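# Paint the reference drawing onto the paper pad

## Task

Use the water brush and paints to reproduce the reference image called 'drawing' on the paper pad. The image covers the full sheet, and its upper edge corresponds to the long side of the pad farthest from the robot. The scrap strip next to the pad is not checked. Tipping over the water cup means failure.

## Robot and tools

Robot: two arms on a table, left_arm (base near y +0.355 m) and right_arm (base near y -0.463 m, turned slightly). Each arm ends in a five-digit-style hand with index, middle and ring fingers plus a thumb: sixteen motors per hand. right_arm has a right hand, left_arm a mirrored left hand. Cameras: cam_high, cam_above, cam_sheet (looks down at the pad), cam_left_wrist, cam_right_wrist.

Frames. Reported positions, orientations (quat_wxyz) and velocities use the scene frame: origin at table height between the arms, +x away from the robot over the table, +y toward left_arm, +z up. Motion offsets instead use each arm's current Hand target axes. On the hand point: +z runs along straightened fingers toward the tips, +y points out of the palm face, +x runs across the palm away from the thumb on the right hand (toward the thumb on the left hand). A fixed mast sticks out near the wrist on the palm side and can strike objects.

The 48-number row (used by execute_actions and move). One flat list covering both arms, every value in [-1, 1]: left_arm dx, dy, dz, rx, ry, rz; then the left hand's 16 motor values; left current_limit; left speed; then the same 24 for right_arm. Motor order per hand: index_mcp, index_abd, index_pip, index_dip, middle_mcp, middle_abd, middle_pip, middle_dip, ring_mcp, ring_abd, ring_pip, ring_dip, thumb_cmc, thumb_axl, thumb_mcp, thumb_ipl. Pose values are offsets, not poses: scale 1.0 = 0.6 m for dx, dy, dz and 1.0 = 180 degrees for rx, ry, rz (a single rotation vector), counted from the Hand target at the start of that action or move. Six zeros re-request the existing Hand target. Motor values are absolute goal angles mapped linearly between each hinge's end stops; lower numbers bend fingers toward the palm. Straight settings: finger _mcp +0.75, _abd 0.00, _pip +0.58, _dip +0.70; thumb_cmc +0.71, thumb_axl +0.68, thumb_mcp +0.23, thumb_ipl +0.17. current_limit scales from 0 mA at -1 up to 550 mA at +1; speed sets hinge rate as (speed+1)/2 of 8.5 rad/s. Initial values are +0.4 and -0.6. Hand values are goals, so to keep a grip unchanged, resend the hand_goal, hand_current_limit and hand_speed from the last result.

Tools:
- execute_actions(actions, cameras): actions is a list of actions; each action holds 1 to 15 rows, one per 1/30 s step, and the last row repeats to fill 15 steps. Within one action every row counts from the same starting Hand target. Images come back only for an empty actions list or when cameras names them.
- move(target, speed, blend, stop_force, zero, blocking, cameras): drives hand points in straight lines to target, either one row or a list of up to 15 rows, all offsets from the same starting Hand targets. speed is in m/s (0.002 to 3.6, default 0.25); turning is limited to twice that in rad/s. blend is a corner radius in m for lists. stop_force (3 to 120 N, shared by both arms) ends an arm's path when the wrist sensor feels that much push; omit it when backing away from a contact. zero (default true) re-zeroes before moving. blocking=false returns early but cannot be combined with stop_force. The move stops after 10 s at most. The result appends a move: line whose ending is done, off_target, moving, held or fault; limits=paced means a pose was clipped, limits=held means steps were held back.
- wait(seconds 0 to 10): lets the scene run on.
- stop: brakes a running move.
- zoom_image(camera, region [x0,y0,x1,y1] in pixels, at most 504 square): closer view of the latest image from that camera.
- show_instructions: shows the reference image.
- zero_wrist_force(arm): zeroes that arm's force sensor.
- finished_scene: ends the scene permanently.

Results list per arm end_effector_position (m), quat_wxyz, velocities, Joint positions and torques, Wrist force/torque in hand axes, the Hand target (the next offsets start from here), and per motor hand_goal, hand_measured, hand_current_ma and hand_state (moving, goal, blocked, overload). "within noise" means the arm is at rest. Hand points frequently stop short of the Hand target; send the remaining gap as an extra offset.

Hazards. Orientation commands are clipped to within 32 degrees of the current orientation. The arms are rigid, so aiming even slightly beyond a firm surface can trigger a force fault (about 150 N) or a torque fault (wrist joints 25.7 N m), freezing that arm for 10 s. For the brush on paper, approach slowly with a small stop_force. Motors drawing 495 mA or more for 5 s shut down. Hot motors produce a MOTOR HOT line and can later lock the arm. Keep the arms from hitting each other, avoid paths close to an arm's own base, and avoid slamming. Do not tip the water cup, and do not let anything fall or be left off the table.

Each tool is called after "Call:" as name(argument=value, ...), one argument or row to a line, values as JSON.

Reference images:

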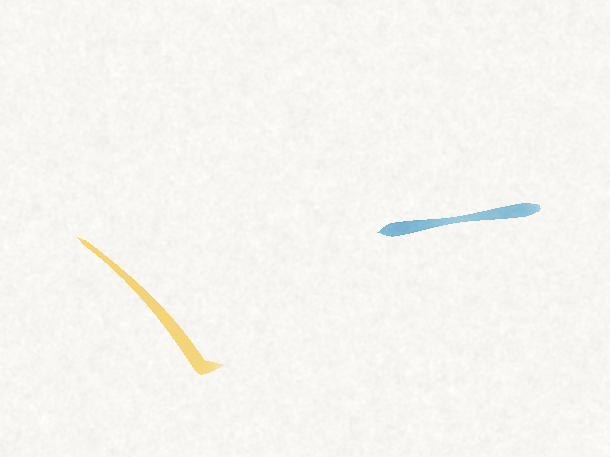

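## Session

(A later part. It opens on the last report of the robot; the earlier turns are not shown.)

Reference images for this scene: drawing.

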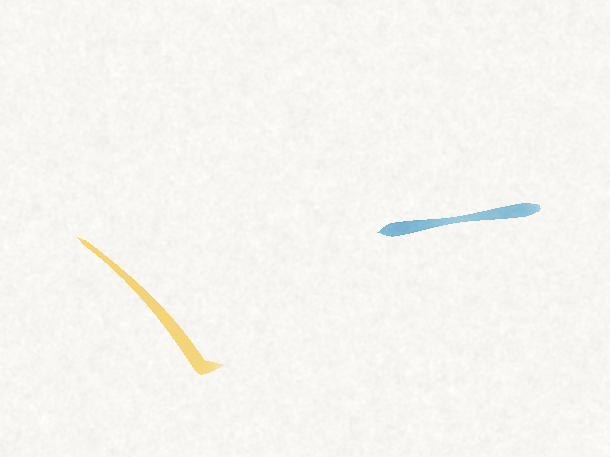

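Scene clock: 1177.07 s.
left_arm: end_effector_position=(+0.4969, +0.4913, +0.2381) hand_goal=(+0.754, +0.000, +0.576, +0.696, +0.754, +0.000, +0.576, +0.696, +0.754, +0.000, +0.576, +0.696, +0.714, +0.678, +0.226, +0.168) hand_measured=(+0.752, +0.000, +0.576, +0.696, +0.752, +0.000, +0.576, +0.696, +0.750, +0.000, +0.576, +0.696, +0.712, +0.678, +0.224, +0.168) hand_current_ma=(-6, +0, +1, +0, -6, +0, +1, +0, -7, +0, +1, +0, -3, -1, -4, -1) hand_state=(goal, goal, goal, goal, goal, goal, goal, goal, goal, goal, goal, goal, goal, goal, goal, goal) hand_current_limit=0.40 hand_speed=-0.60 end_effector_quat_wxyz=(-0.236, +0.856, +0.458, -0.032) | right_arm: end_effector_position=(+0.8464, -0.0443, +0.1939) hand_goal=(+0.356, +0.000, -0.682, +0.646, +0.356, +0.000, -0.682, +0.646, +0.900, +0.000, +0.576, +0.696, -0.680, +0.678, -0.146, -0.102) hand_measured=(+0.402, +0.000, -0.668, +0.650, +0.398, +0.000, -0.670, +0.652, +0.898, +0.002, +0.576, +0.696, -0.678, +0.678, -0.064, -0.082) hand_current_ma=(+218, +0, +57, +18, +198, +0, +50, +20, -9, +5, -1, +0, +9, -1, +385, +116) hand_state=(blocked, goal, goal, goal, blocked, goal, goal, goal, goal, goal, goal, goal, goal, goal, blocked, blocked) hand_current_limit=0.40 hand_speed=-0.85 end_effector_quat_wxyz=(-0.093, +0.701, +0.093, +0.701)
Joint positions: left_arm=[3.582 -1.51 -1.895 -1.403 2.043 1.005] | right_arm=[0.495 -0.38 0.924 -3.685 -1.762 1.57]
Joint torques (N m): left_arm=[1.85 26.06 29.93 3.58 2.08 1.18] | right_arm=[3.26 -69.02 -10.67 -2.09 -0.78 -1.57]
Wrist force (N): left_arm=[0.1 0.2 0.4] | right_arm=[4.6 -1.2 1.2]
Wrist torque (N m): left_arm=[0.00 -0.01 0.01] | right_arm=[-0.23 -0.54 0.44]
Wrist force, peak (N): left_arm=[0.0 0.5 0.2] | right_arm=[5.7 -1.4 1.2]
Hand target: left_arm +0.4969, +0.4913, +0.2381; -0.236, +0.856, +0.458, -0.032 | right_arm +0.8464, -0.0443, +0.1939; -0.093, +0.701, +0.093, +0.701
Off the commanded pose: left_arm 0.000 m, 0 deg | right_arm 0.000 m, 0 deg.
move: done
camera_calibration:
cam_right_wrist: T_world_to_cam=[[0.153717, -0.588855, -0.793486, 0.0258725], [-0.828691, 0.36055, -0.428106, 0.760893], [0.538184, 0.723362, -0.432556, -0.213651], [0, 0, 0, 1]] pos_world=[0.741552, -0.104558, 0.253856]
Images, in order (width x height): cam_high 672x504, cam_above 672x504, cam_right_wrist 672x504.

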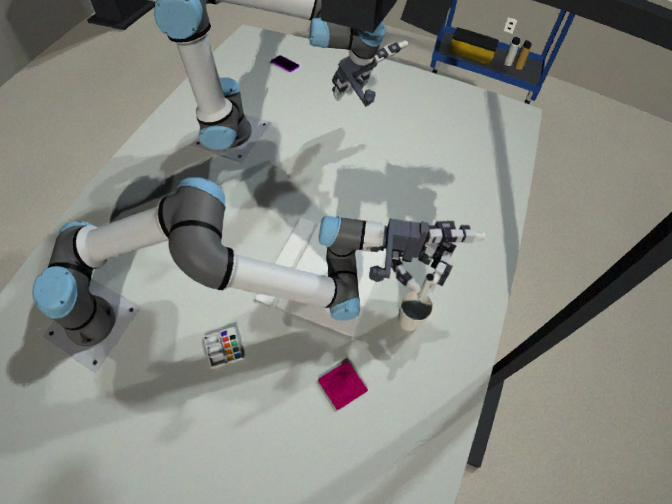

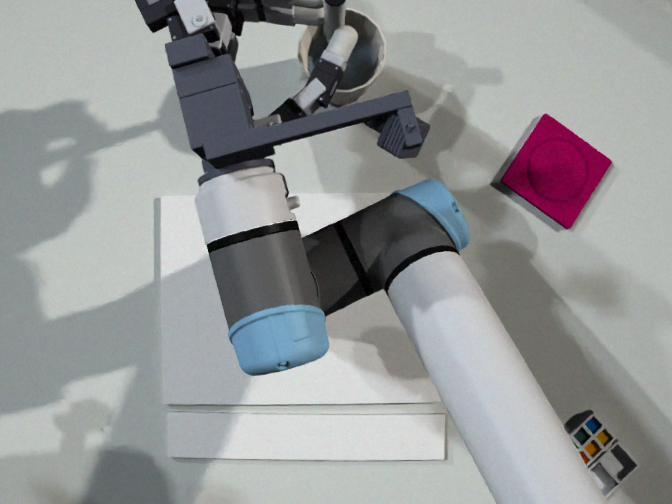

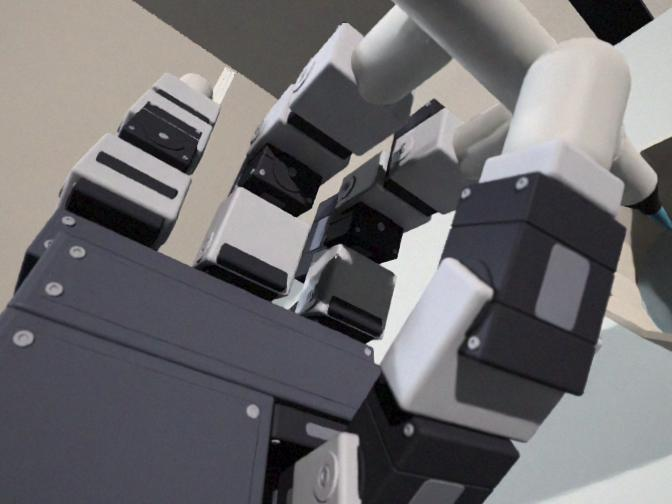

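Call:
move(
  target=[0,0,0,0,0,0,0.754,0,0.576,0.696,0.754,0,0.576,0.696,0.754,0,0.576,0.696,0.714,0.678,0.226,0.168,0.4,-0.6,-0.0717,0,0,0,0,0,0.356,0,-0.683,0.645,0.356,0,-0.683,0.645,0.9,0,0.576,0.696,-0.681,0.677,-0.146,-0.1027,0.4,-0.85],
  speed=0.06,
  stop_force=4,
  cameras=["cam_right_wrist","cam_high"],
)

Call:
zoom_image(
  camera="cam_right_wrist",
  region=[472, 120, 672, 320],
)

Call:
zoom_image(
  camera="cam_high",
  region=[350, 200, 480, 350],
)

Scene clock: 1187.77 s.
left_arm: end_effector_position=(+0.4969, +0.4913, +0.2381) hand_goal=(+0.754, +0.000, +0.576, +0.696, +0.754, +0.000, +0.576, +0.696, +0.754, +0.000, +0.576, +0.696, +0.714, +0.678, +0.226, +0.168) hand_measured=(+0.752, +0.000, +0.576, +0.696, +0.752, +0.000, +0.576, +0.696, +0.750, +0.000, +0.576, +0.696, +0.712, +0.678, +0.224, +0.168) hand_current_ma=(-6, +0, +1, +0, -6, +0, +1, +0, -7, +0, +1, +0, -3, -1, -4, -1) hand_state=(goal, goal, goal, goal, goal, goal, goal, goal, goal, goal, goal, goal, goal, goal, goal, goal) hand_current_limit=0.40 hand_speed=-0.60 end_effector_quat_wxyz=(-0.236, +0.856, +0.458, -0.032) | right_arm: end_effector_position=(+0.8463, -0.0443, +0.1509) hand_goal=(+0.356, +0.000, -0.682, +0.646, +0.356, +0.000, -0.682, +0.646, +0.900, +0.000, +0.576, +0.696, -0.680, +0.678, -0.146, -0.102) hand_measured=(+0.402, +0.000, -0.668, +0.650, +0.398, +0.000, -0.670, +0.652, +0.898, +0.002, +0.576, +0.696, -0.678, +0.678, -0.064, -0.082) hand_current_ma=(+218, +0, +57, +18, +198, +0, +50, +20, -9, +5, -1, +0, +9, -1, +385, +116) hand_state=(blocked, goal, goal, goal, blocked, goal, goal, goal, goal, goal, goal, goal, goal, goal, blocked, blocked) hand_current_limit=0.40 hand_speed=-0.85 end_effector_quat_wxyz=(-0.093, +0.701, +0.093, +0.701)
Joint positions: left_arm=[3.582 -1.51 -1.895 -1.403 2.043 1.005] | right_arm=[0.496 -0.311 0.902 -3.732 -1.762 1.57]
Joint torques (N m): left_arm=[1.53 25.85 31.03 3.39 2.29 1.28] | right_arm=[-1.89 -75.68 -10.08 0.1 1.17 -0.03]
Wrist force (N): left_arm=[0.3 -0.1 0.0] | right_arm=[4.5 -1.2 1.4]
Wrist torque (N m): left_arm=[-0.01 -0.03 0.03] | right_arm=[-0.25 -0.53 0.44]
Wrist force, peak (N): left_arm=[-0.1 0.4 0.4] | right_arm=[5.4 -1.1 1.1]
Hand target: left_arm +0.4969, +0.4913, +0.2381; -0.236, +0.856, +0.458, -0.032 | right_arm +0.8464, -0.0443, +0.1509; -0.093, +0.701, +0.093, +0.701
Off the commanded pose: left_arm 0.000 m, 0 deg | right_arm 0.000 m, 0 deg.
move: done
camera_calibration:
cam_right_wrist: T_world_to_cam=[[0.153769, -0.588786, -0.793527, -0.00834905], [-0.828713, 0.360521, -0.428089, 0.742451], [0.538136, 0.723433, -0.432498, -0.232264], [0, 0, 0, 1]] pos_world=[0.741552, -0.104558, 0.210756]
Images, in order (width x height): cam_high 672x504, cam_right_wrist 672x504.

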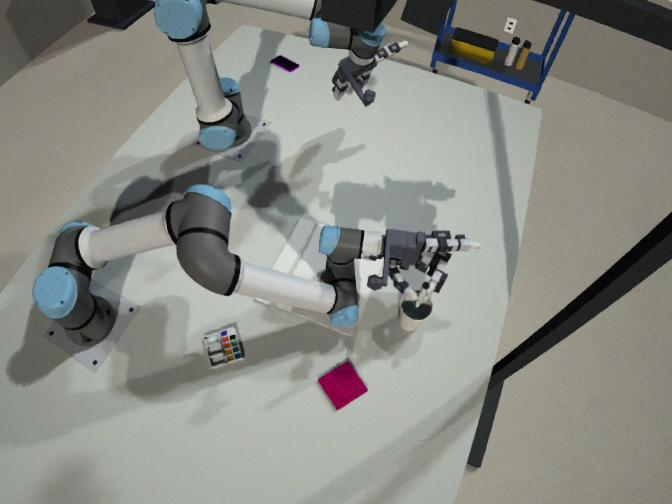

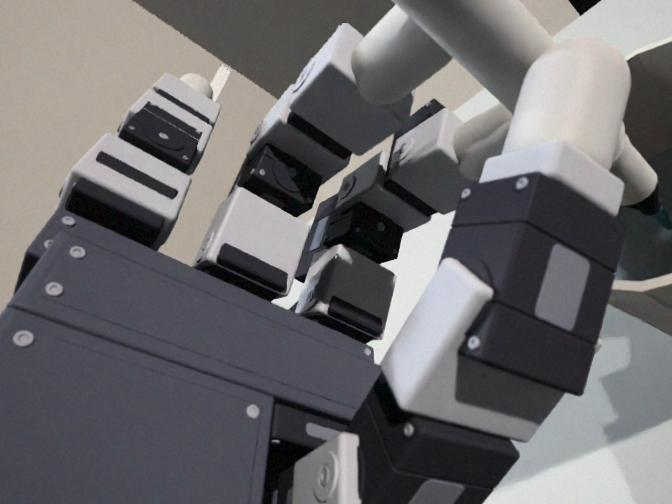

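Scaled by 2.520 from the camera's 672x504 image, which has a finer 960x720 frame.

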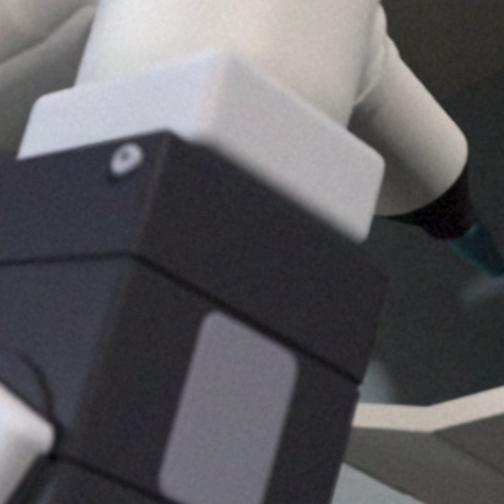

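Scaled by 3.360 from the camera's 672x504 image, which has a finer 960x720 frame.

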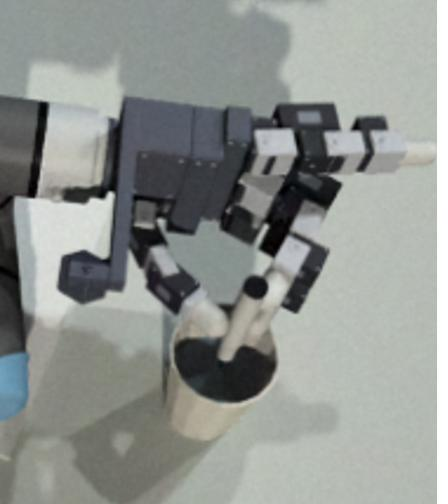

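Call:
move(
  target=[0,0,0,0,0,0,0.754,0,0.576,0.696,0.754,0,0.576,0.696,0.754,0,0.576,0.696,0.714,0.678,0.226,0.168,0.4,-0.6,-0.0142,0,0,0,0,0,0.356,0,-0.683,0.645,0.356,0,-0.683,0.645,0.9,0,0.576,0.696,-0.681,0.677,-0.146,-0.1027,0.4,-0.85],
  speed=0.04,
  stop_force=4,
  cameras=["cam_right_wrist","cam_high","cam_above"],
)

Call:
zoom_image(
  camera="cam_right_wrist",
  region=[552, 130, 672, 250],
)

Call:
zoom_image(
  camera="cam_high",
  region=[390, 260, 450, 340],
)

Call:
zoom_image(
  camera="cam_above",
  region=[250, 0, 430, 130],
)

Scene clock: 1201.77 s.
left_arm: end_effector_position=(+0.4969, +0.4913, +0.2381) hand_goal=(+0.754, +0.000, +0.576, +0.696, +0.754, +0.000, +0.576, +0.696, +0.754, +0.000, +0.576, +0.696, +0.714, +0.678, +0.226, +0.168) hand_measured=(+0.752, +0.000, +0.576, +0.696, +0.752, +0.000, +0.576, +0.696, +0.750, +0.000, +0.576, +0.696, +0.712, +0.678, +0.224, +0.168) hand_current_ma=(-6, +0, +1, +0, -6, +0, +1, +0, -7, +0, +1, +0, -3, -1, -4, -1) hand_state=(goal, goal, goal, goal, goal, goal, goal, goal, goal, goal, goal, goal, goal, goal, goal, goal) hand_current_limit=0.40 hand_speed=-0.60 end_effector_quat_wxyz=(-0.236, +0.856, +0.458, -0.032) | right_arm: end_effector_position=(+0.8463, -0.0443, +0.1424) hand_goal=(+0.356, +0.000, -0.682, +0.646, +0.356, +0.000, -0.682, +0.646, +0.900, +0.000, +0.576, +0.696, -0.680, +0.678, -0.146, -0.102) hand_measured=(+0.402, +0.000, -0.668, +0.650, +0.398, +0.000, -0.670, +0.652, +0.898, +0.002, +0.576, +0.696, -0.678, +0.678, -0.064, -0.082) hand_current_ma=(+218, +0, +57, +18, +198, +0, +50, +20, -9, +5, -1, +0, +9, -1, +385, +116) hand_state=(blocked, goal, goal, goal, blocked, goal, goal, goal, goal, goal, goal, goal, goal, goal, blocked, blocked) hand_current_limit=0.40 hand_speed=-0.85 end_effector_quat_wxyz=(-0.093, +0.701, +0.093, +0.701)
Joint positions: left_arm=[3.582 -1.51 -1.895 -1.403 2.043 1.005] | right_arm=[0.495 -0.297 0.896 -3.74 -1.762 1.57]
Joint torques (N m): left_arm=[1.8 27.39 31.04 3.53 2.23 1.35] | right_arm=[-5.69 -76.88 -11.59 -0.23 0.77 0.03]
Wrist force (N): left_arm=[-0.1 0.4 0.0] | right_arm=[4.3 -1.0 1.3]
Wrist torque (N m): left_arm=[0.05 0.02 -0.01] | right_arm=[-0.22 -0.51 0.42]
Wrist force, peak (N): left_arm=[0.4 0.3 -0.3] | right_arm=[5.2 -1.5 1.2]
Hand target: left_arm +0.4969, +0.4913, +0.2381; -0.236, +0.856, +0.458, -0.032 | right_arm +0.8463, -0.0443, +0.1424; -0.093, +0.701, +0.093, +0.701
Off the commanded pose: left_arm 0.000 m, 0 deg | right_arm 0.000 m, 0 deg.
move: done
camera_calibration:
cam_right_wrist: T_world_to_cam=[[0.15376, -0.588798, -0.793521, -0.0150899], [-0.828668, 0.360582, -0.428124, 0.738793], [0.538207, 0.723394, -0.432475, -0.236002], [0, 0, 0, 1]] pos_world=[0.741552, -0.104558, 0.202256]
Images, in order (width x height): cam_high 672x504, cam_above 672x504, cam_right_wrist 672x504.

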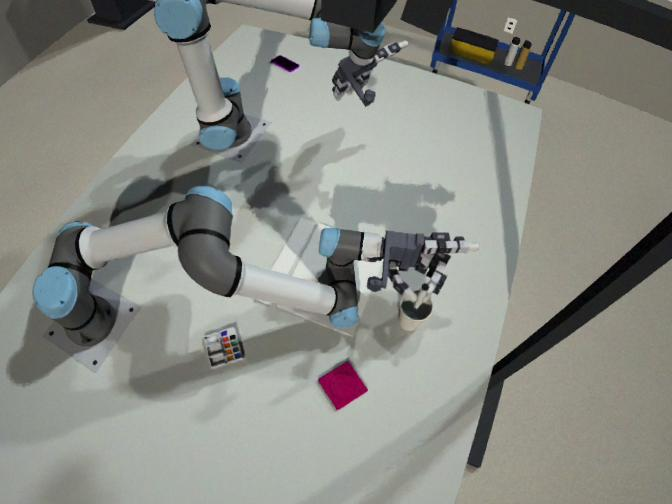

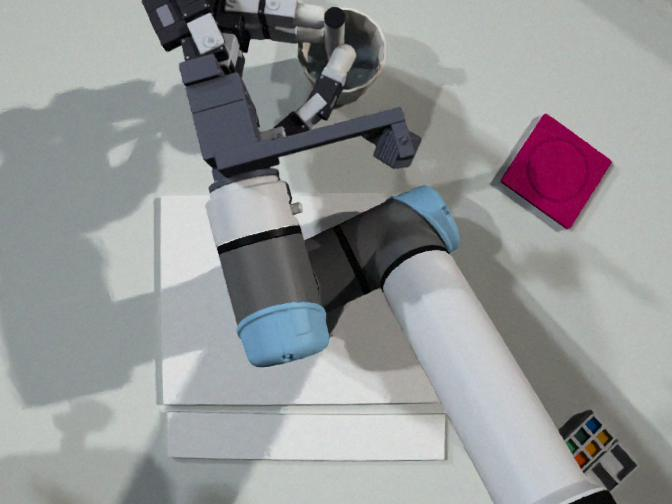

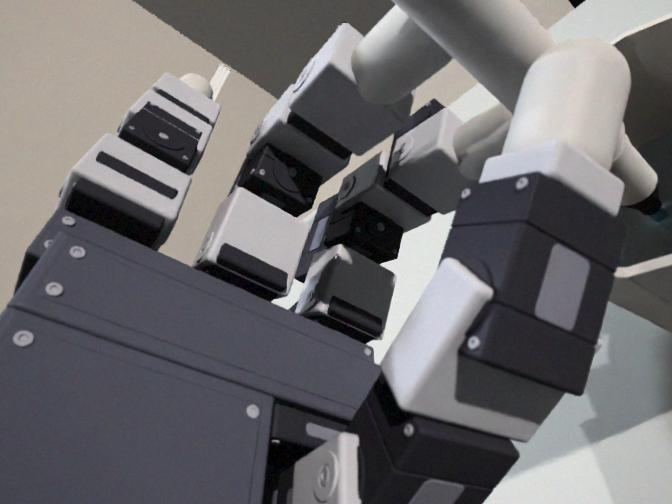

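Scaled by 4.200 from the camera's 672x504 image, which has a finer 960x720 frame.

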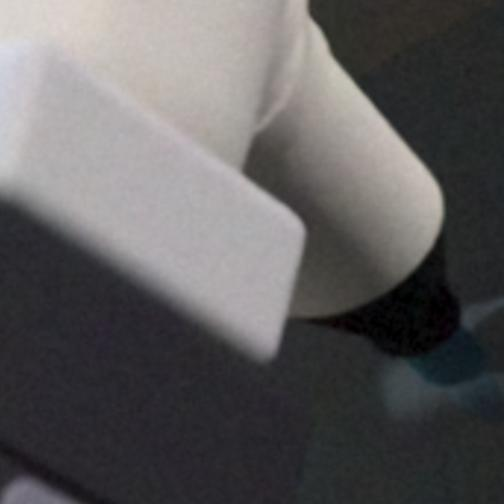

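Scaled by 6.300 from the camera's 672x504 image, which has a finer 960x720 frame.

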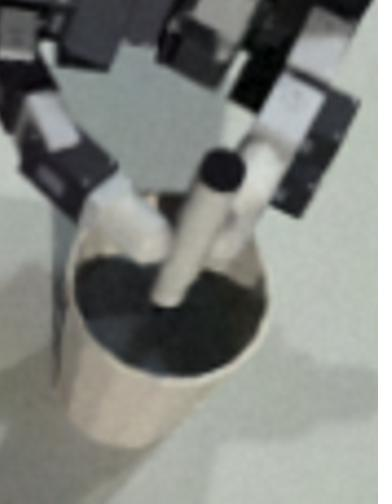

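Scaled by 2.800 from the camera's 672x504 image, which has a finer 960x720 frame.

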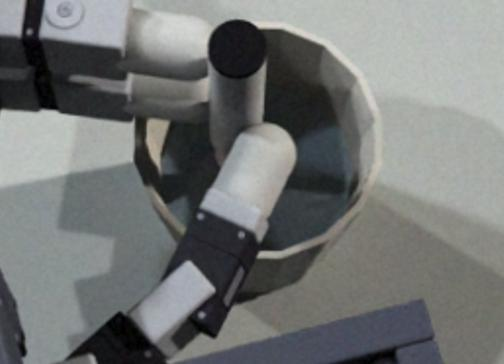

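Call:
move(
  target=[
    [0,0,0,0,0,0,0.754,0,0.576,0.696,0.754,0,0.576,0.696,0.754,0,0.576,0.696,0.714,0.678,0.226,0.168,0.4,-0.6,0.2,0,0,0,0,0,0.356,0,-0.683,0.645,0.356,0,-0.683,0.645,0.9,0,0.576,0.696,-0.681,0.677,-0.146,-0.1027,0.4,-0.85],
    [0,0,0,0,0,0,0.754,0,0.576,0.696,0.754,0,0.576,0.696,0.754,0,0.576,0.696,0.714,0.678,0.226,0.168,0.4,-0.6,0.096,0.3139,-0.7236,0,-0.1389,0,0.356,0,-0.683,0.645,0.356,0,-0.683,0.645,0.9,0,0.576,0.696,-0.681,0.677,-0.146,-0.1027,0.4,-0.85],
    [0,0,0,0,0,0,0.754,0,0.576,0.696,0.754,0,0.576,0.696,0.754,0,0.576,0.696,0.714,0.678,0.226,0.168,0.4,-0.6,-0.0523,0.3139,-0.7236,0,-0.1389,0,0.356,0,-0.683,0.645,0.356,0,-0.683,0.645,0.9,0,0.576,0.696,-0.681,0.677,-0.146,-0.1027,0.4,-0.85],
  ],
  speed=[0.12,0.25,0.1],
  blend=[0.01,0.03,0],
  cameras=["cam_right_wrist","cam_high","cam_above"],
)

Call:
zoom_image(
  camera="cam_right_wrist",
  region=[552, 160, 672, 280],
)

Call:
zoom_image(
  camera="cam_above",
  region=[560, 390, 672, 490],
)

Scene clock: 1233.00 s.
left_arm: end_effector_position=(+0.4969, +0.4913, +0.2381) hand_goal=(+0.754, +0.000, +0.576, +0.696, +0.754, +0.000, +0.576, +0.696, +0.754, +0.000, +0.576, +0.696, +0.714, +0.678, +0.226, +0.168) hand_measured=(+0.752, +0.000, +0.576, +0.696, +0.752, +0.000, +0.576, +0.696, +0.750, +0.000, +0.576, +0.696, +0.712, +0.678, +0.224, +0.168) hand_current_ma=(-6, +0, +1, +0, -6, +0, +1, +0, -7, +0, +1, +0, -3, -1, -4, -1) hand_state=(goal, goal, goal, goal, goal, goal, goal, goal, goal, goal, goal, goal, goal, goal, goal, goal) hand_current_limit=0.40 hand_speed=-0.60 end_effector_quat_wxyz=(-0.236, +0.856, +0.458, -0.032) | right_arm: end_effector_position=(+0.4764, -0.3394, +0.1114) hand_goal=(+0.356, +0.000, -0.682, +0.646, +0.356, +0.000, -0.682, +0.646, +0.900, +0.000, +0.576, +0.696, -0.680, +0.678, -0.146, -0.102) hand_measured=(+0.402, +0.000, -0.668, +0.650, +0.398, +0.000, -0.670, +0.652, +0.898, +0.002, +0.576, +0.696, -0.678, +0.678, -0.064, -0.082) hand_current_ma=(+218, +0, +57, +18, +198, +0, +50, +20, -8, +6, -1, +0, +10, -1, +385, +116) hand_state=(blocked, goal, goal, goal, blocked, goal, goal, goal, goal, goal, goal, goal, goal, goal, blocked, blocked) hand_current_limit=0.40 hand_speed=-0.85 end_effector_quat_wxyz=(-0.070, +0.836, +0.111, +0.532)
Joint positions: left_arm=[3.582 -1.51 -1.895 -1.403 2.043 1.005] | right_arm=[0.119 -1.049 2.584 -4.233 -1.403 1.491]
Joint torques (N m): left_arm=[2.1 27.61 33.07 3.61 2.3 1.6] | right_arm=[-4.02 -15.33 3.76 -3.98 -1.08 -0.82]
Wrist force (N): left_arm=[0.1 -0.4 -0.1] | right_arm=[4.5 -0.7 0.8]
Wrist torque (N m): left_arm=[-0.04 -0.01 0.02] | right_arm=[-0.09 -0.56 0.32]
Wrist force, peak (N): left_arm=[-0.3 0.3 0.5] | right_arm=[5.5 -2.1 2.9]
Hand target: left_arm +0.4969, +0.4913, +0.2381; -0.236, +0.856, +0.458, -0.032 | right_arm +0.4763, -0.3394, +0.1114; -0.070, +0.836, +0.111, +0.532
Off the commanded pose: left_arm 0.000 m, 0 deg | right_arm 0.000 m, 0 deg.
move: done
camera_calibration:
cam_right_wrist: T_world_to_cam=[[-0.169625, -0.676102, -0.717017, -0.0406219], [-0.939417, 0.330829, -0.0897132, 0.530351], [0.297865, 0.65836, -0.691259, 0.28446], [0, 0, 0, 1]] pos_world=[0.406599, -0.390197, 0.215088]
Images, in order (width x height): cam_high 672x504, cam_above 672x504, cam_right_wrist 672x504.

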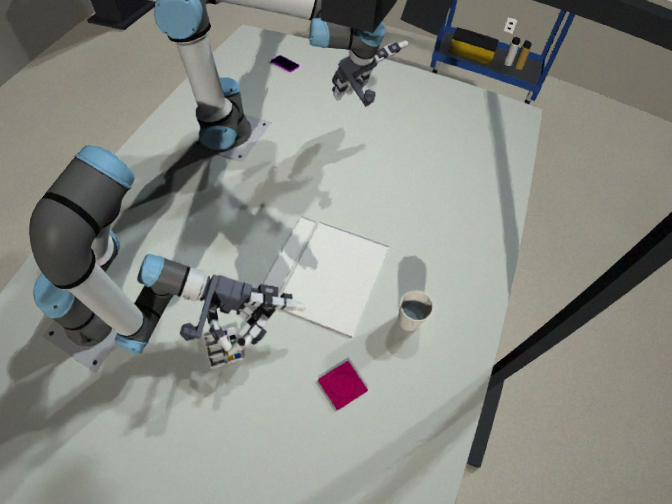

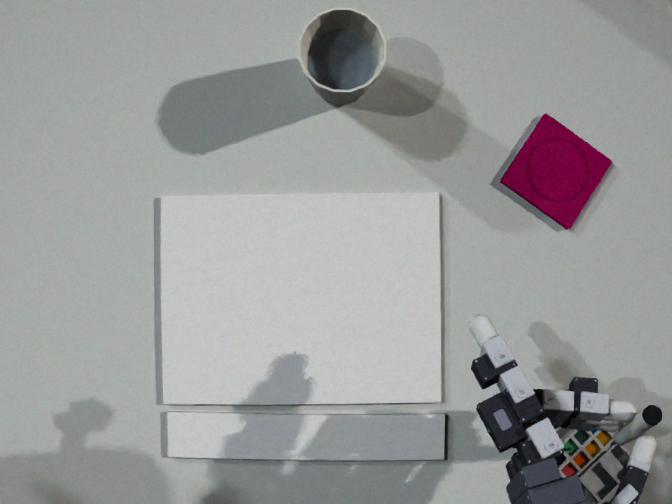

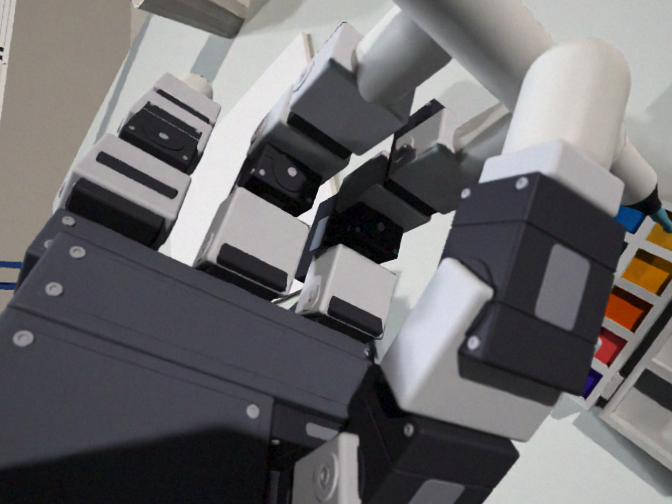

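Scaled by 4.200 from the camera's 672x504 image, which has a finer 960x720 frame.

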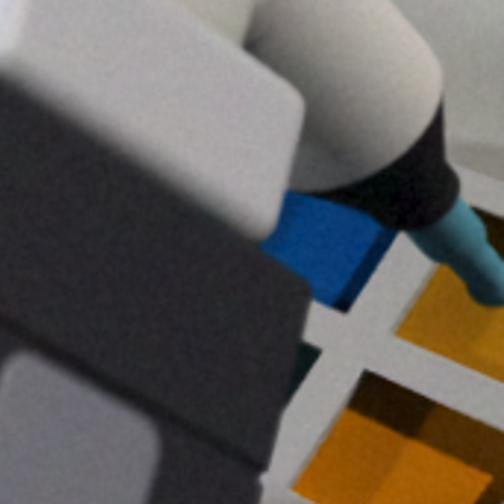

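Scaled by 4.500 from the camera's 672x504 image, which has a finer 960x720 frame.

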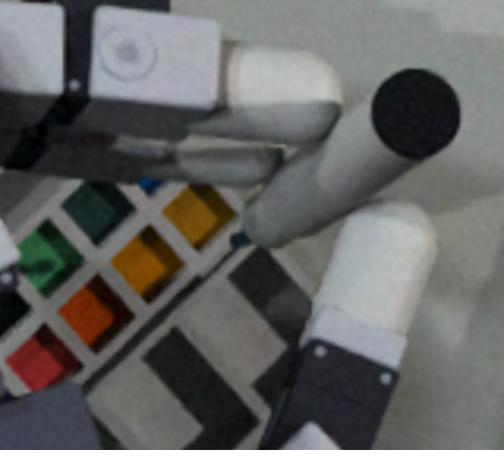

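Call:
move(
  target=[
    [0,0,0,0,0,0,0.754,0,0.576,0.696,0.754,0,0.576,0.696,0.754,0,0.576,0.696,0.714,0.678,0.226,0.168,0.4,-0.6,-0.047,-0.0007,0.0193,0,0,0,0.356,0,-0.683,0.645,0.356,0,-0.683,0.645,0.9,0,0.576,0.696,-0.681,0.677,-0.146,-0.1027,0.4,-0.85],
    [0,0,0,0,0,0,0.754,0,0.576,0.696,0.754,0,0.576,0.696,0.754,0,0.576,0.696,0.714,0.678,0.226,0.168,0.4,-0.6,-0.045,0.0006,0.0237,0,0,0,0.356,0,-0.683,0.645,0.356,0,-0.683,0.645,0.9,0,0.576,0.696,-0.681,0.677,-0.146,-0.1027,0.4,-0.85],
    [0,0,0,0,0,0,0.754,0,0.576,0.696,0.754,0,0.576,0.696,0.754,0,0.576,0.696,0.714,0.678,0.226,0.168,0.4,-0.6,-0.0464,-0.0055,0.0205,0,0,0,0.356,0,-0.683,0.645,0.356,0,-0.683,0.645,0.9,0,0.576,0.696,-0.681,0.677,-0.146,-0.1027,0.4,-0.85],
    [0,0,0,0,0,0,0.754,0,0.576,0.696,0.754,0,0.576,0.696,0.754,0,0.576,0.696,0.714,0.678,0.226,0.168,0.4,-0.6,-0.049,-0.002,0.0149,0,0,0,0.356,0,-0.683,0.645,0.356,0,-0.683,0.645,0.9,0,0.576,0.696,-0.681,0.677,-0.146,-0.1027,0.4,-0.85],
    [0,0,0,0,0,0,0.754,0,0.576,0.696,0.754,0,0.576,0.696,0.754,0,0.576,0.696,0.714,0.678,0.226,0.168,0.4,-0.6,-0.0476,0.0041,0.0181,0,0,0,0.356,0,-0.683,0.645,0.356,0,-0.683,0.645,0.9,0,0.576,0.696,-0.681,0.677,-0.146,-0.1027,0.4,-0.85],
    [0,0,0,0,0,0,0.754,0,0.576,0.696,0.754,0,0.576,0.696,0.754,0,0.576,0.696,0.714,0.678,0.226,0.168,0.4,-0.6,-0.001,-0.0006,-0.0022,0,0,0,0.356,0,-0.683,0.645,0.356,0,-0.683,0.645,0.9,0,0.576,0.696,-0.681,0.677,-0.146,-0.1027,0.4,-0.85],
  ],
  speed=[0.06,0.03,0.03,0.03,0.03,0.08],
  blend=[0.001,0.002,0.002,0.002,0.001,0],
  cameras=["cam_right_wrist","cam_above"],
)

Call:
zoom_image(
  camera="cam_right_wrist",
  region=[552, 160, 672, 280],
)

Call:
zoom_image(
  camera="cam_above",
  region=[560, 390, 672, 490],
)

Scene clock: 1267.97 s.
left_arm: end_effector_position=(+0.4969, +0.4913, +0.2381) hand_goal=(+0.754, +0.000, +0.576, +0.696, +0.754, +0.000, +0.576, +0.696, +0.754, +0.000, +0.576, +0.696, +0.714, +0.678, +0.226, +0.168) hand_measured=(+0.752, +0.000, +0.576, +0.696, +0.752, +0.000, +0.576, +0.696, +0.750, +0.000, +0.576, +0.696, +0.712, +0.678, +0.224, +0.168) hand_current_ma=(-6, +0, +1, +0, -6, +0, +1, +0, -7, +0, +1, +0, -3, -1, -4, -1) hand_state=(goal, goal, goal, goal, goal, goal, goal, goal, goal, goal, goal, goal, goal, goal, goal, goal) hand_current_limit=0.40 hand_speed=-0.60 end_effector_quat_wxyz=(-0.236, +0.856, +0.458, -0.032) | right_arm: end_effector_position=(+0.4748, -0.3394, +0.1113) hand_goal=(+0.356, +0.000, -0.682, +0.646, +0.356, +0.000, -0.682, +0.646, +0.900, +0.000, +0.576, +0.696, -0.680, +0.678, -0.146, -0.102) hand_measured=(+0.402, +0.000, -0.668, +0.650, +0.398, +0.000, -0.670, +0.652, +0.898, +0.002, +0.576, +0.696, -0.678, +0.678, -0.064, -0.082) hand_current_ma=(+218, +0, +57, +18, +198, +0, +50, +20, -8, +6, -1, +0, +10, -1, +385, +116) hand_state=(blocked, goal, goal, goal, blocked, goal, goal, goal, goal, goal, goal, goal, goal, goal, blocked, blocked) hand_current_limit=0.40 hand_speed=-0.85 end_effector_quat_wxyz=(-0.070, +0.836, +0.111, +0.532)
Joint positions: left_arm=[3.582 -1.51 -1.895 -1.403 2.043 1.005] | right_arm=[0.119 -1.049 2.588 -4.237 -1.404 1.491]
Joint torques (N m): left_arm=[2.1 27.41 33.3 3.39 2.24 1.61] | right_arm=[-6.46 -35.17 -7.81 -1.73 1.38 -1.01]
Wrist force (N): left_arm=[0.4 0.3 0.3] | right_arm=[4.3 -0.8 0.8]
Wrist torque (N m): left_arm=[0.03 -0.05 0.03] | right_arm=[-0.11 -0.54 0.30]
Wrist force, peak (N): left_arm=[-0.1 0.5 0.3] | right_arm=[5.1 -0.8 0.2]
Hand target: left_arm +0.4969, +0.4913, +0.2381; -0.236, +0.856, +0.458, -0.032 | right_arm +0.4749, -0.3395, +0.1114; -0.070, +0.836, +0.111, +0.532
Off the commanded pose: left_arm 0.000 m, 0 deg | right_arm 0.000 m, 0 deg.
move: done; blend cut to 0.0015 m at target 2
camera_calibration:
cam_right_wrist: T_world_to_cam=[[-0.16964, -0.676165, -0.716954, -0.0409251], [-0.939449, 0.330753, -0.0896507, 0.528818], [0.297754, 0.658334, -0.691332, 0.284987], [0, 0, 0, 1]] pos_world=[0.404999, -0.390197, 0.215088]
Images, in order (width x height): cam_above 672x504, cam_right_wrist 672x504.

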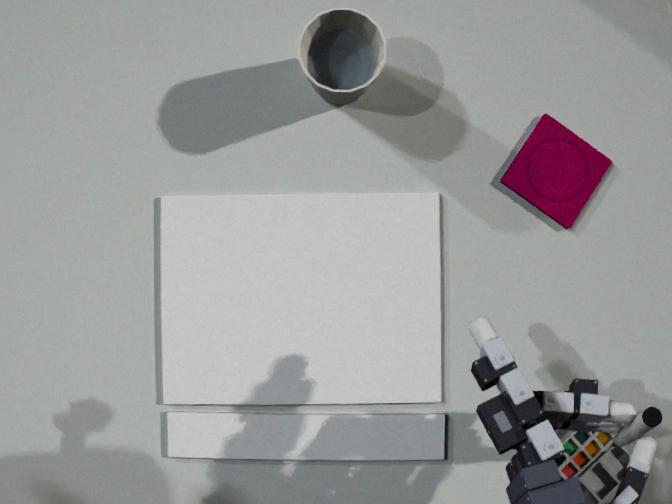

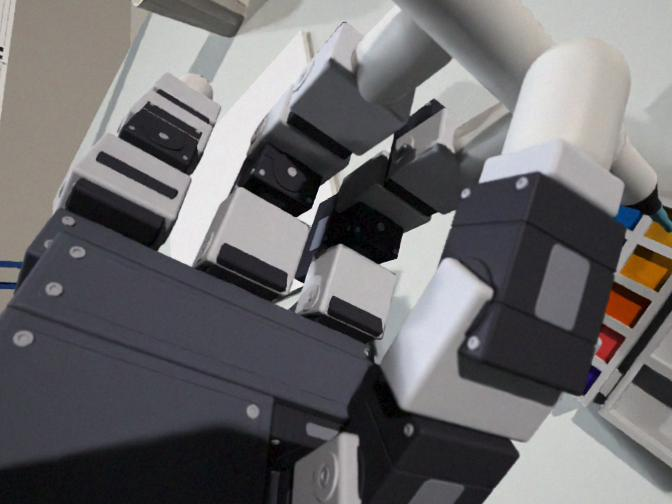

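Scaled by 4.200 from the camera's 672x504 image, which has a finer 960x720 frame.

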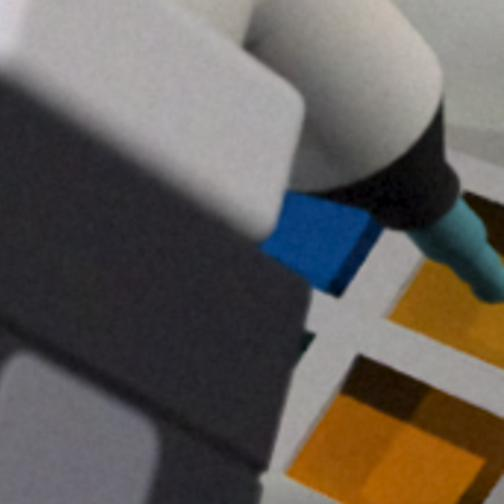

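Scaled by 4.500 from the camera's 672x504 image, which has a finer 960x720 frame.

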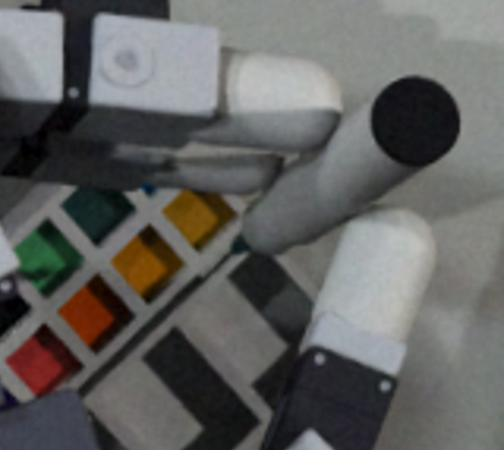

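Call:
move(
  target=[
    [0,0,0,0,0,0,0.754,0,0.576,0.696,0.754,0,0.576,0.696,0.754,0,0.576,0.696,0.714,0.678,0.226,0.168,0.4,-0.6,0.0302,0,-0.0141,0,0,0,0.356,0,-0.683,0.645,0.356,0,-0.683,0.645,0.9,0,0.576,0.696,-0.681,0.677,-0.146,-0.1027,0.4,-0.85],
    [0,0,0,0,0,0,0.754,0,0.576,0.696,0.754,0,0.576,0.696,0.754,0,0.576,0.696,0.714,0.678,0.226,0.168,0.4,-0.6,0.0438,-0.3189,0.0926,0,0,0,0.356,0,-0.683,0.645,0.356,0,-0.683,0.645,0.9,0,0.576,0.696,-0.681,0.677,-0.146,-0.1027,0.4,-0.85],
    [0,0,0,0,0,0,0.754,0,0.576,0.696,0.754,0,0.576,0.696,0.754,0,0.576,0.696,0.714,0.678,0.226,0.168,0.4,-0.6,-0.0042,-0.319,0.115,0,0,0,0.356,0,-0.683,0.645,0.356,0,-0.683,0.645,0.9,0,0.576,0.696,-0.681,0.677,-0.146,-0.1027,0.4,-0.85],
    [0,0,0,0,0,0,0.754,0,0.576,0.696,0.754,0,0.576,0.696,0.754,0,0.576,0.696,0.714,0.678,0.226,0.168,0.4,-0.6,0.0014,-0.3672,0.1268,0,0,0,0.356,0,-0.683,0.645,0.356,0,-0.683,0.645,0.9,0,0.576,0.696,-0.681,0.677,-0.146,-0.1027,0.4,-0.85],
    [0,0,0,0,0,0,0.754,0,0.576,0.696,0.754,0,0.576,0.696,0.754,0,0.576,0.696,0.714,0.678,0.226,0.168,0.4,-0.6,0.0795,-0.3671,0.0903,0,0,0,0.356,0,-0.683,0.645,0.356,0,-0.683,0.645,0.9,0,0.576,0.696,-0.681,0.677,-0.146,-0.1027,0.4,-0.85],
  ],
  speed=[0.15,0.2,0.06,0.04,0.1],
  blend=[0.02,0.015,0,0,0],
  cameras=["cam_right_wrist","cam_high","cam_sheet"],
)

Call:
zoom_image(
  camera="cam_right_wrist",
  region=[472, 120, 672, 320],
)

Call:
zoom_image(
  camera="cam_high",
  region=[230, 240, 310, 320],
)

Call:
zoom_image(
  camera="cam_sheet",
  region=[380, 320, 520, 460],
)

Scene clock: 1291.40 s.
left_arm: end_effector_position=(+0.4969, +0.4913, +0.2381) hand_goal=(+0.754, +0.000, +0.576, +0.696, +0.754, +0.000, +0.576, +0.696, +0.754, +0.000, +0.576, +0.696, +0.714, +0.678, +0.226, +0.168) hand_measured=(+0.752, +0.000, +0.576, +0.696, +0.752, +0.000, +0.576, +0.696, +0.750, +0.000, +0.576, +0.696, +0.712, +0.678, +0.224, +0.168) hand_current_ma=(-6, +0, +1, +0, -6, +0, +1, +0, -7, +0, +1, +0, -3, -1, -4, -1) hand_state=(goal, goal, goal, goal, goal, goal, goal, goal, goal, goal, goal, goal, goal, goal, goal, goal) hand_current_limit=0.40 hand_speed=-0.60 end_effector_quat_wxyz=(-0.236, +0.856, +0.458, -0.032) | right_arm: end_effector_position=(+0.4842, -0.1088, +0.1315) hand_goal=(+0.356, +0.000, -0.682, +0.646, +0.356, +0.000, -0.682, +0.646, +0.900, +0.000, +0.576, +0.696, -0.680, +0.678, -0.146, -0.102) hand_measured=(+0.402, +0.000, -0.668, +0.650, +0.398, +0.000, -0.670, +0.652, +0.898, +0.002, +0.576, +0.696, -0.678, +0.678, -0.064, -0.082) hand_current_ma=(+218, +0, +57, +18, +198, +0, +50, +20, -8, +6, -1, +0, +10, -1, +385, +116) hand_state=(blocked, goal, goal, goal, blocked, goal, goal, goal, goal, goal, goal, goal, goal, goal, blocked, blocked) hand_current_limit=0.40 hand_speed=-0.85 end_effector_quat_wxyz=(-0.070, +0.836, +0.111, +0.532)
Joint positions: left_arm=[3.582 -1.51 -1.895 -1.403 2.043 1.005] | right_arm=[0.718 -0.981 2.114 -3.803 -1.944 1.754]
Joint torques (N m): left_arm=[1.81 26.93 32.87 3.57 2.06 1.53] | right_arm=[-6.48 -41.53 -13.78 -2.55 0.89 0.98]
Wrist force (N): left_arm=[-0.1 0.2 0.0] | right_arm=[4.2 -0.8 0.4]
Wrist torque (N m): left_arm=[0.03 0.01 -0.01] | right_arm=[-0.06 -0.52 0.35]
Wrist force, peak (N): left_arm=[-0.6 0.1 0.4] | right_arm=[5.4 1.0 -0.6]
Hand target: left_arm +0.4969, +0.4913, +0.2381; -0.236, +0.856, +0.458, -0.032 | right_arm +0.4843, -0.1087, +0.1316; -0.070, +0.836, +0.111, +0.532
Off the commanded pose: left_arm 0.000 m, 0 deg | right_arm 0.000 m, 0 deg.
move: done; blend cut to 0.01 m at target 1
camera_calibration:
cam_right_wrist: T_world_to_cam=[[-0.169661, -0.676209, -0.716908, 0.130994], [-0.939439, 0.330775, -0.0896734, 0.463184], [0.297773, 0.658277, -0.691377, 0.144266], [0, 0, 0, 1]] pos_world=[0.414399, -0.159597, 0.235188]
Images, in order (width x height): cam_high 672x504, cam_sheet 672x504, cam_right_wrist 672x504.

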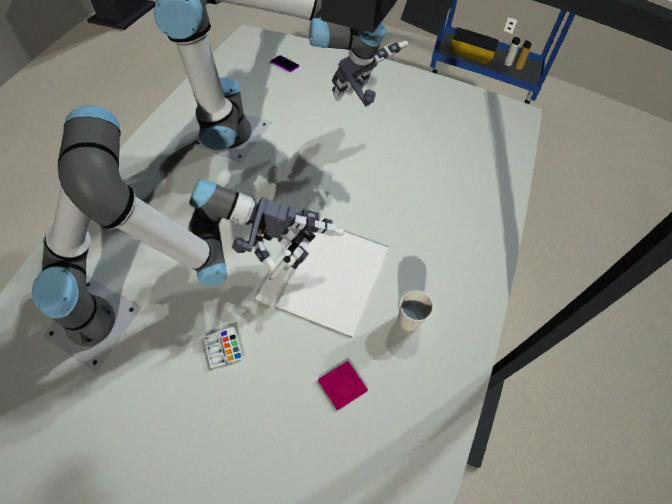

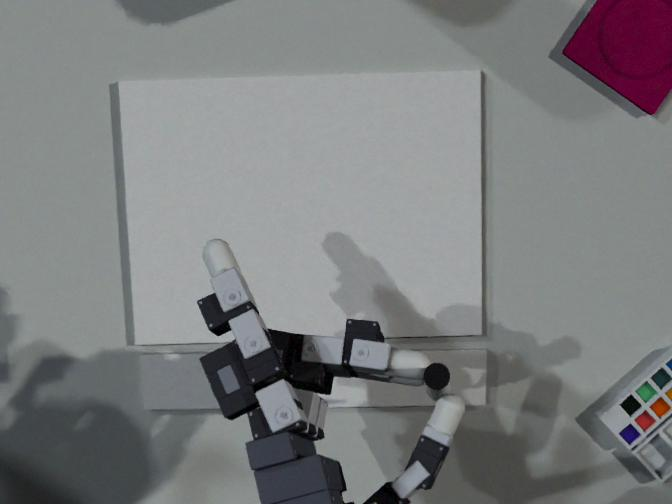

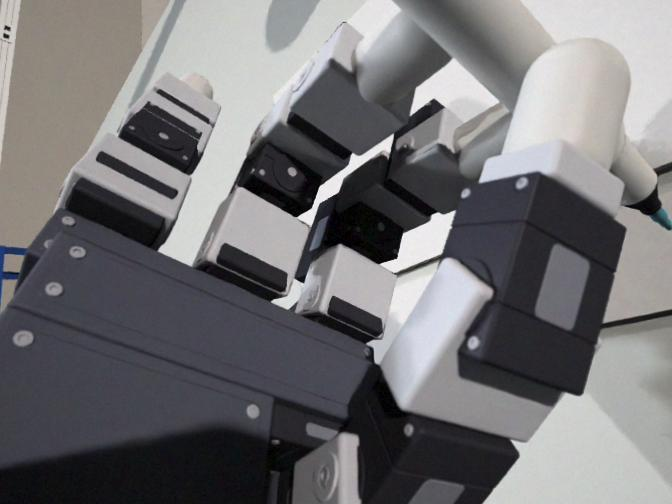

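Scaled by 2.520 from the camera's 672x504 image, which has a finer 960x720 frame.

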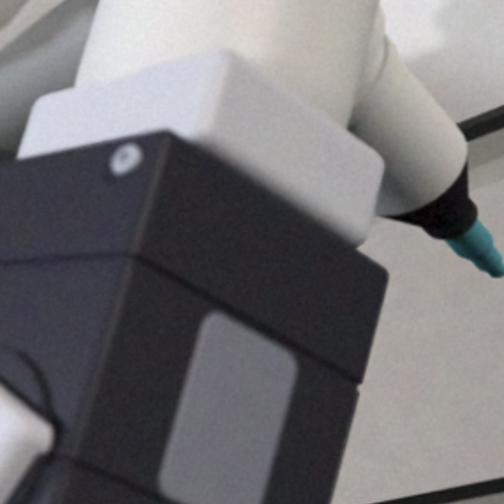

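Scaled by 6.300 from the camera's 672x504 image, which has a finer 960x720 frame.

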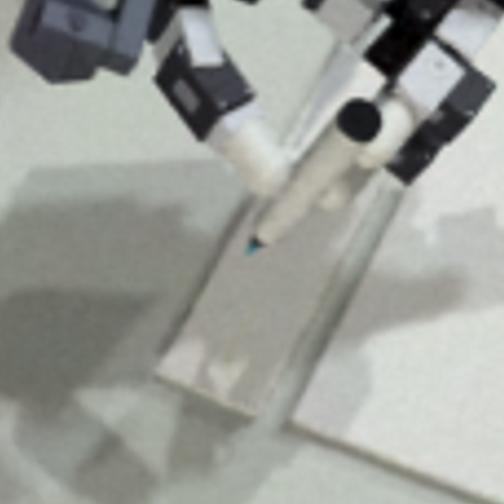

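Scaled by 3.600 from the camera's 672x504 image, which has a finer 960x720 frame.

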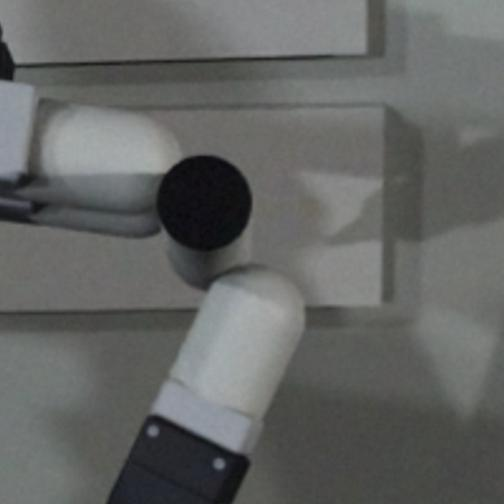

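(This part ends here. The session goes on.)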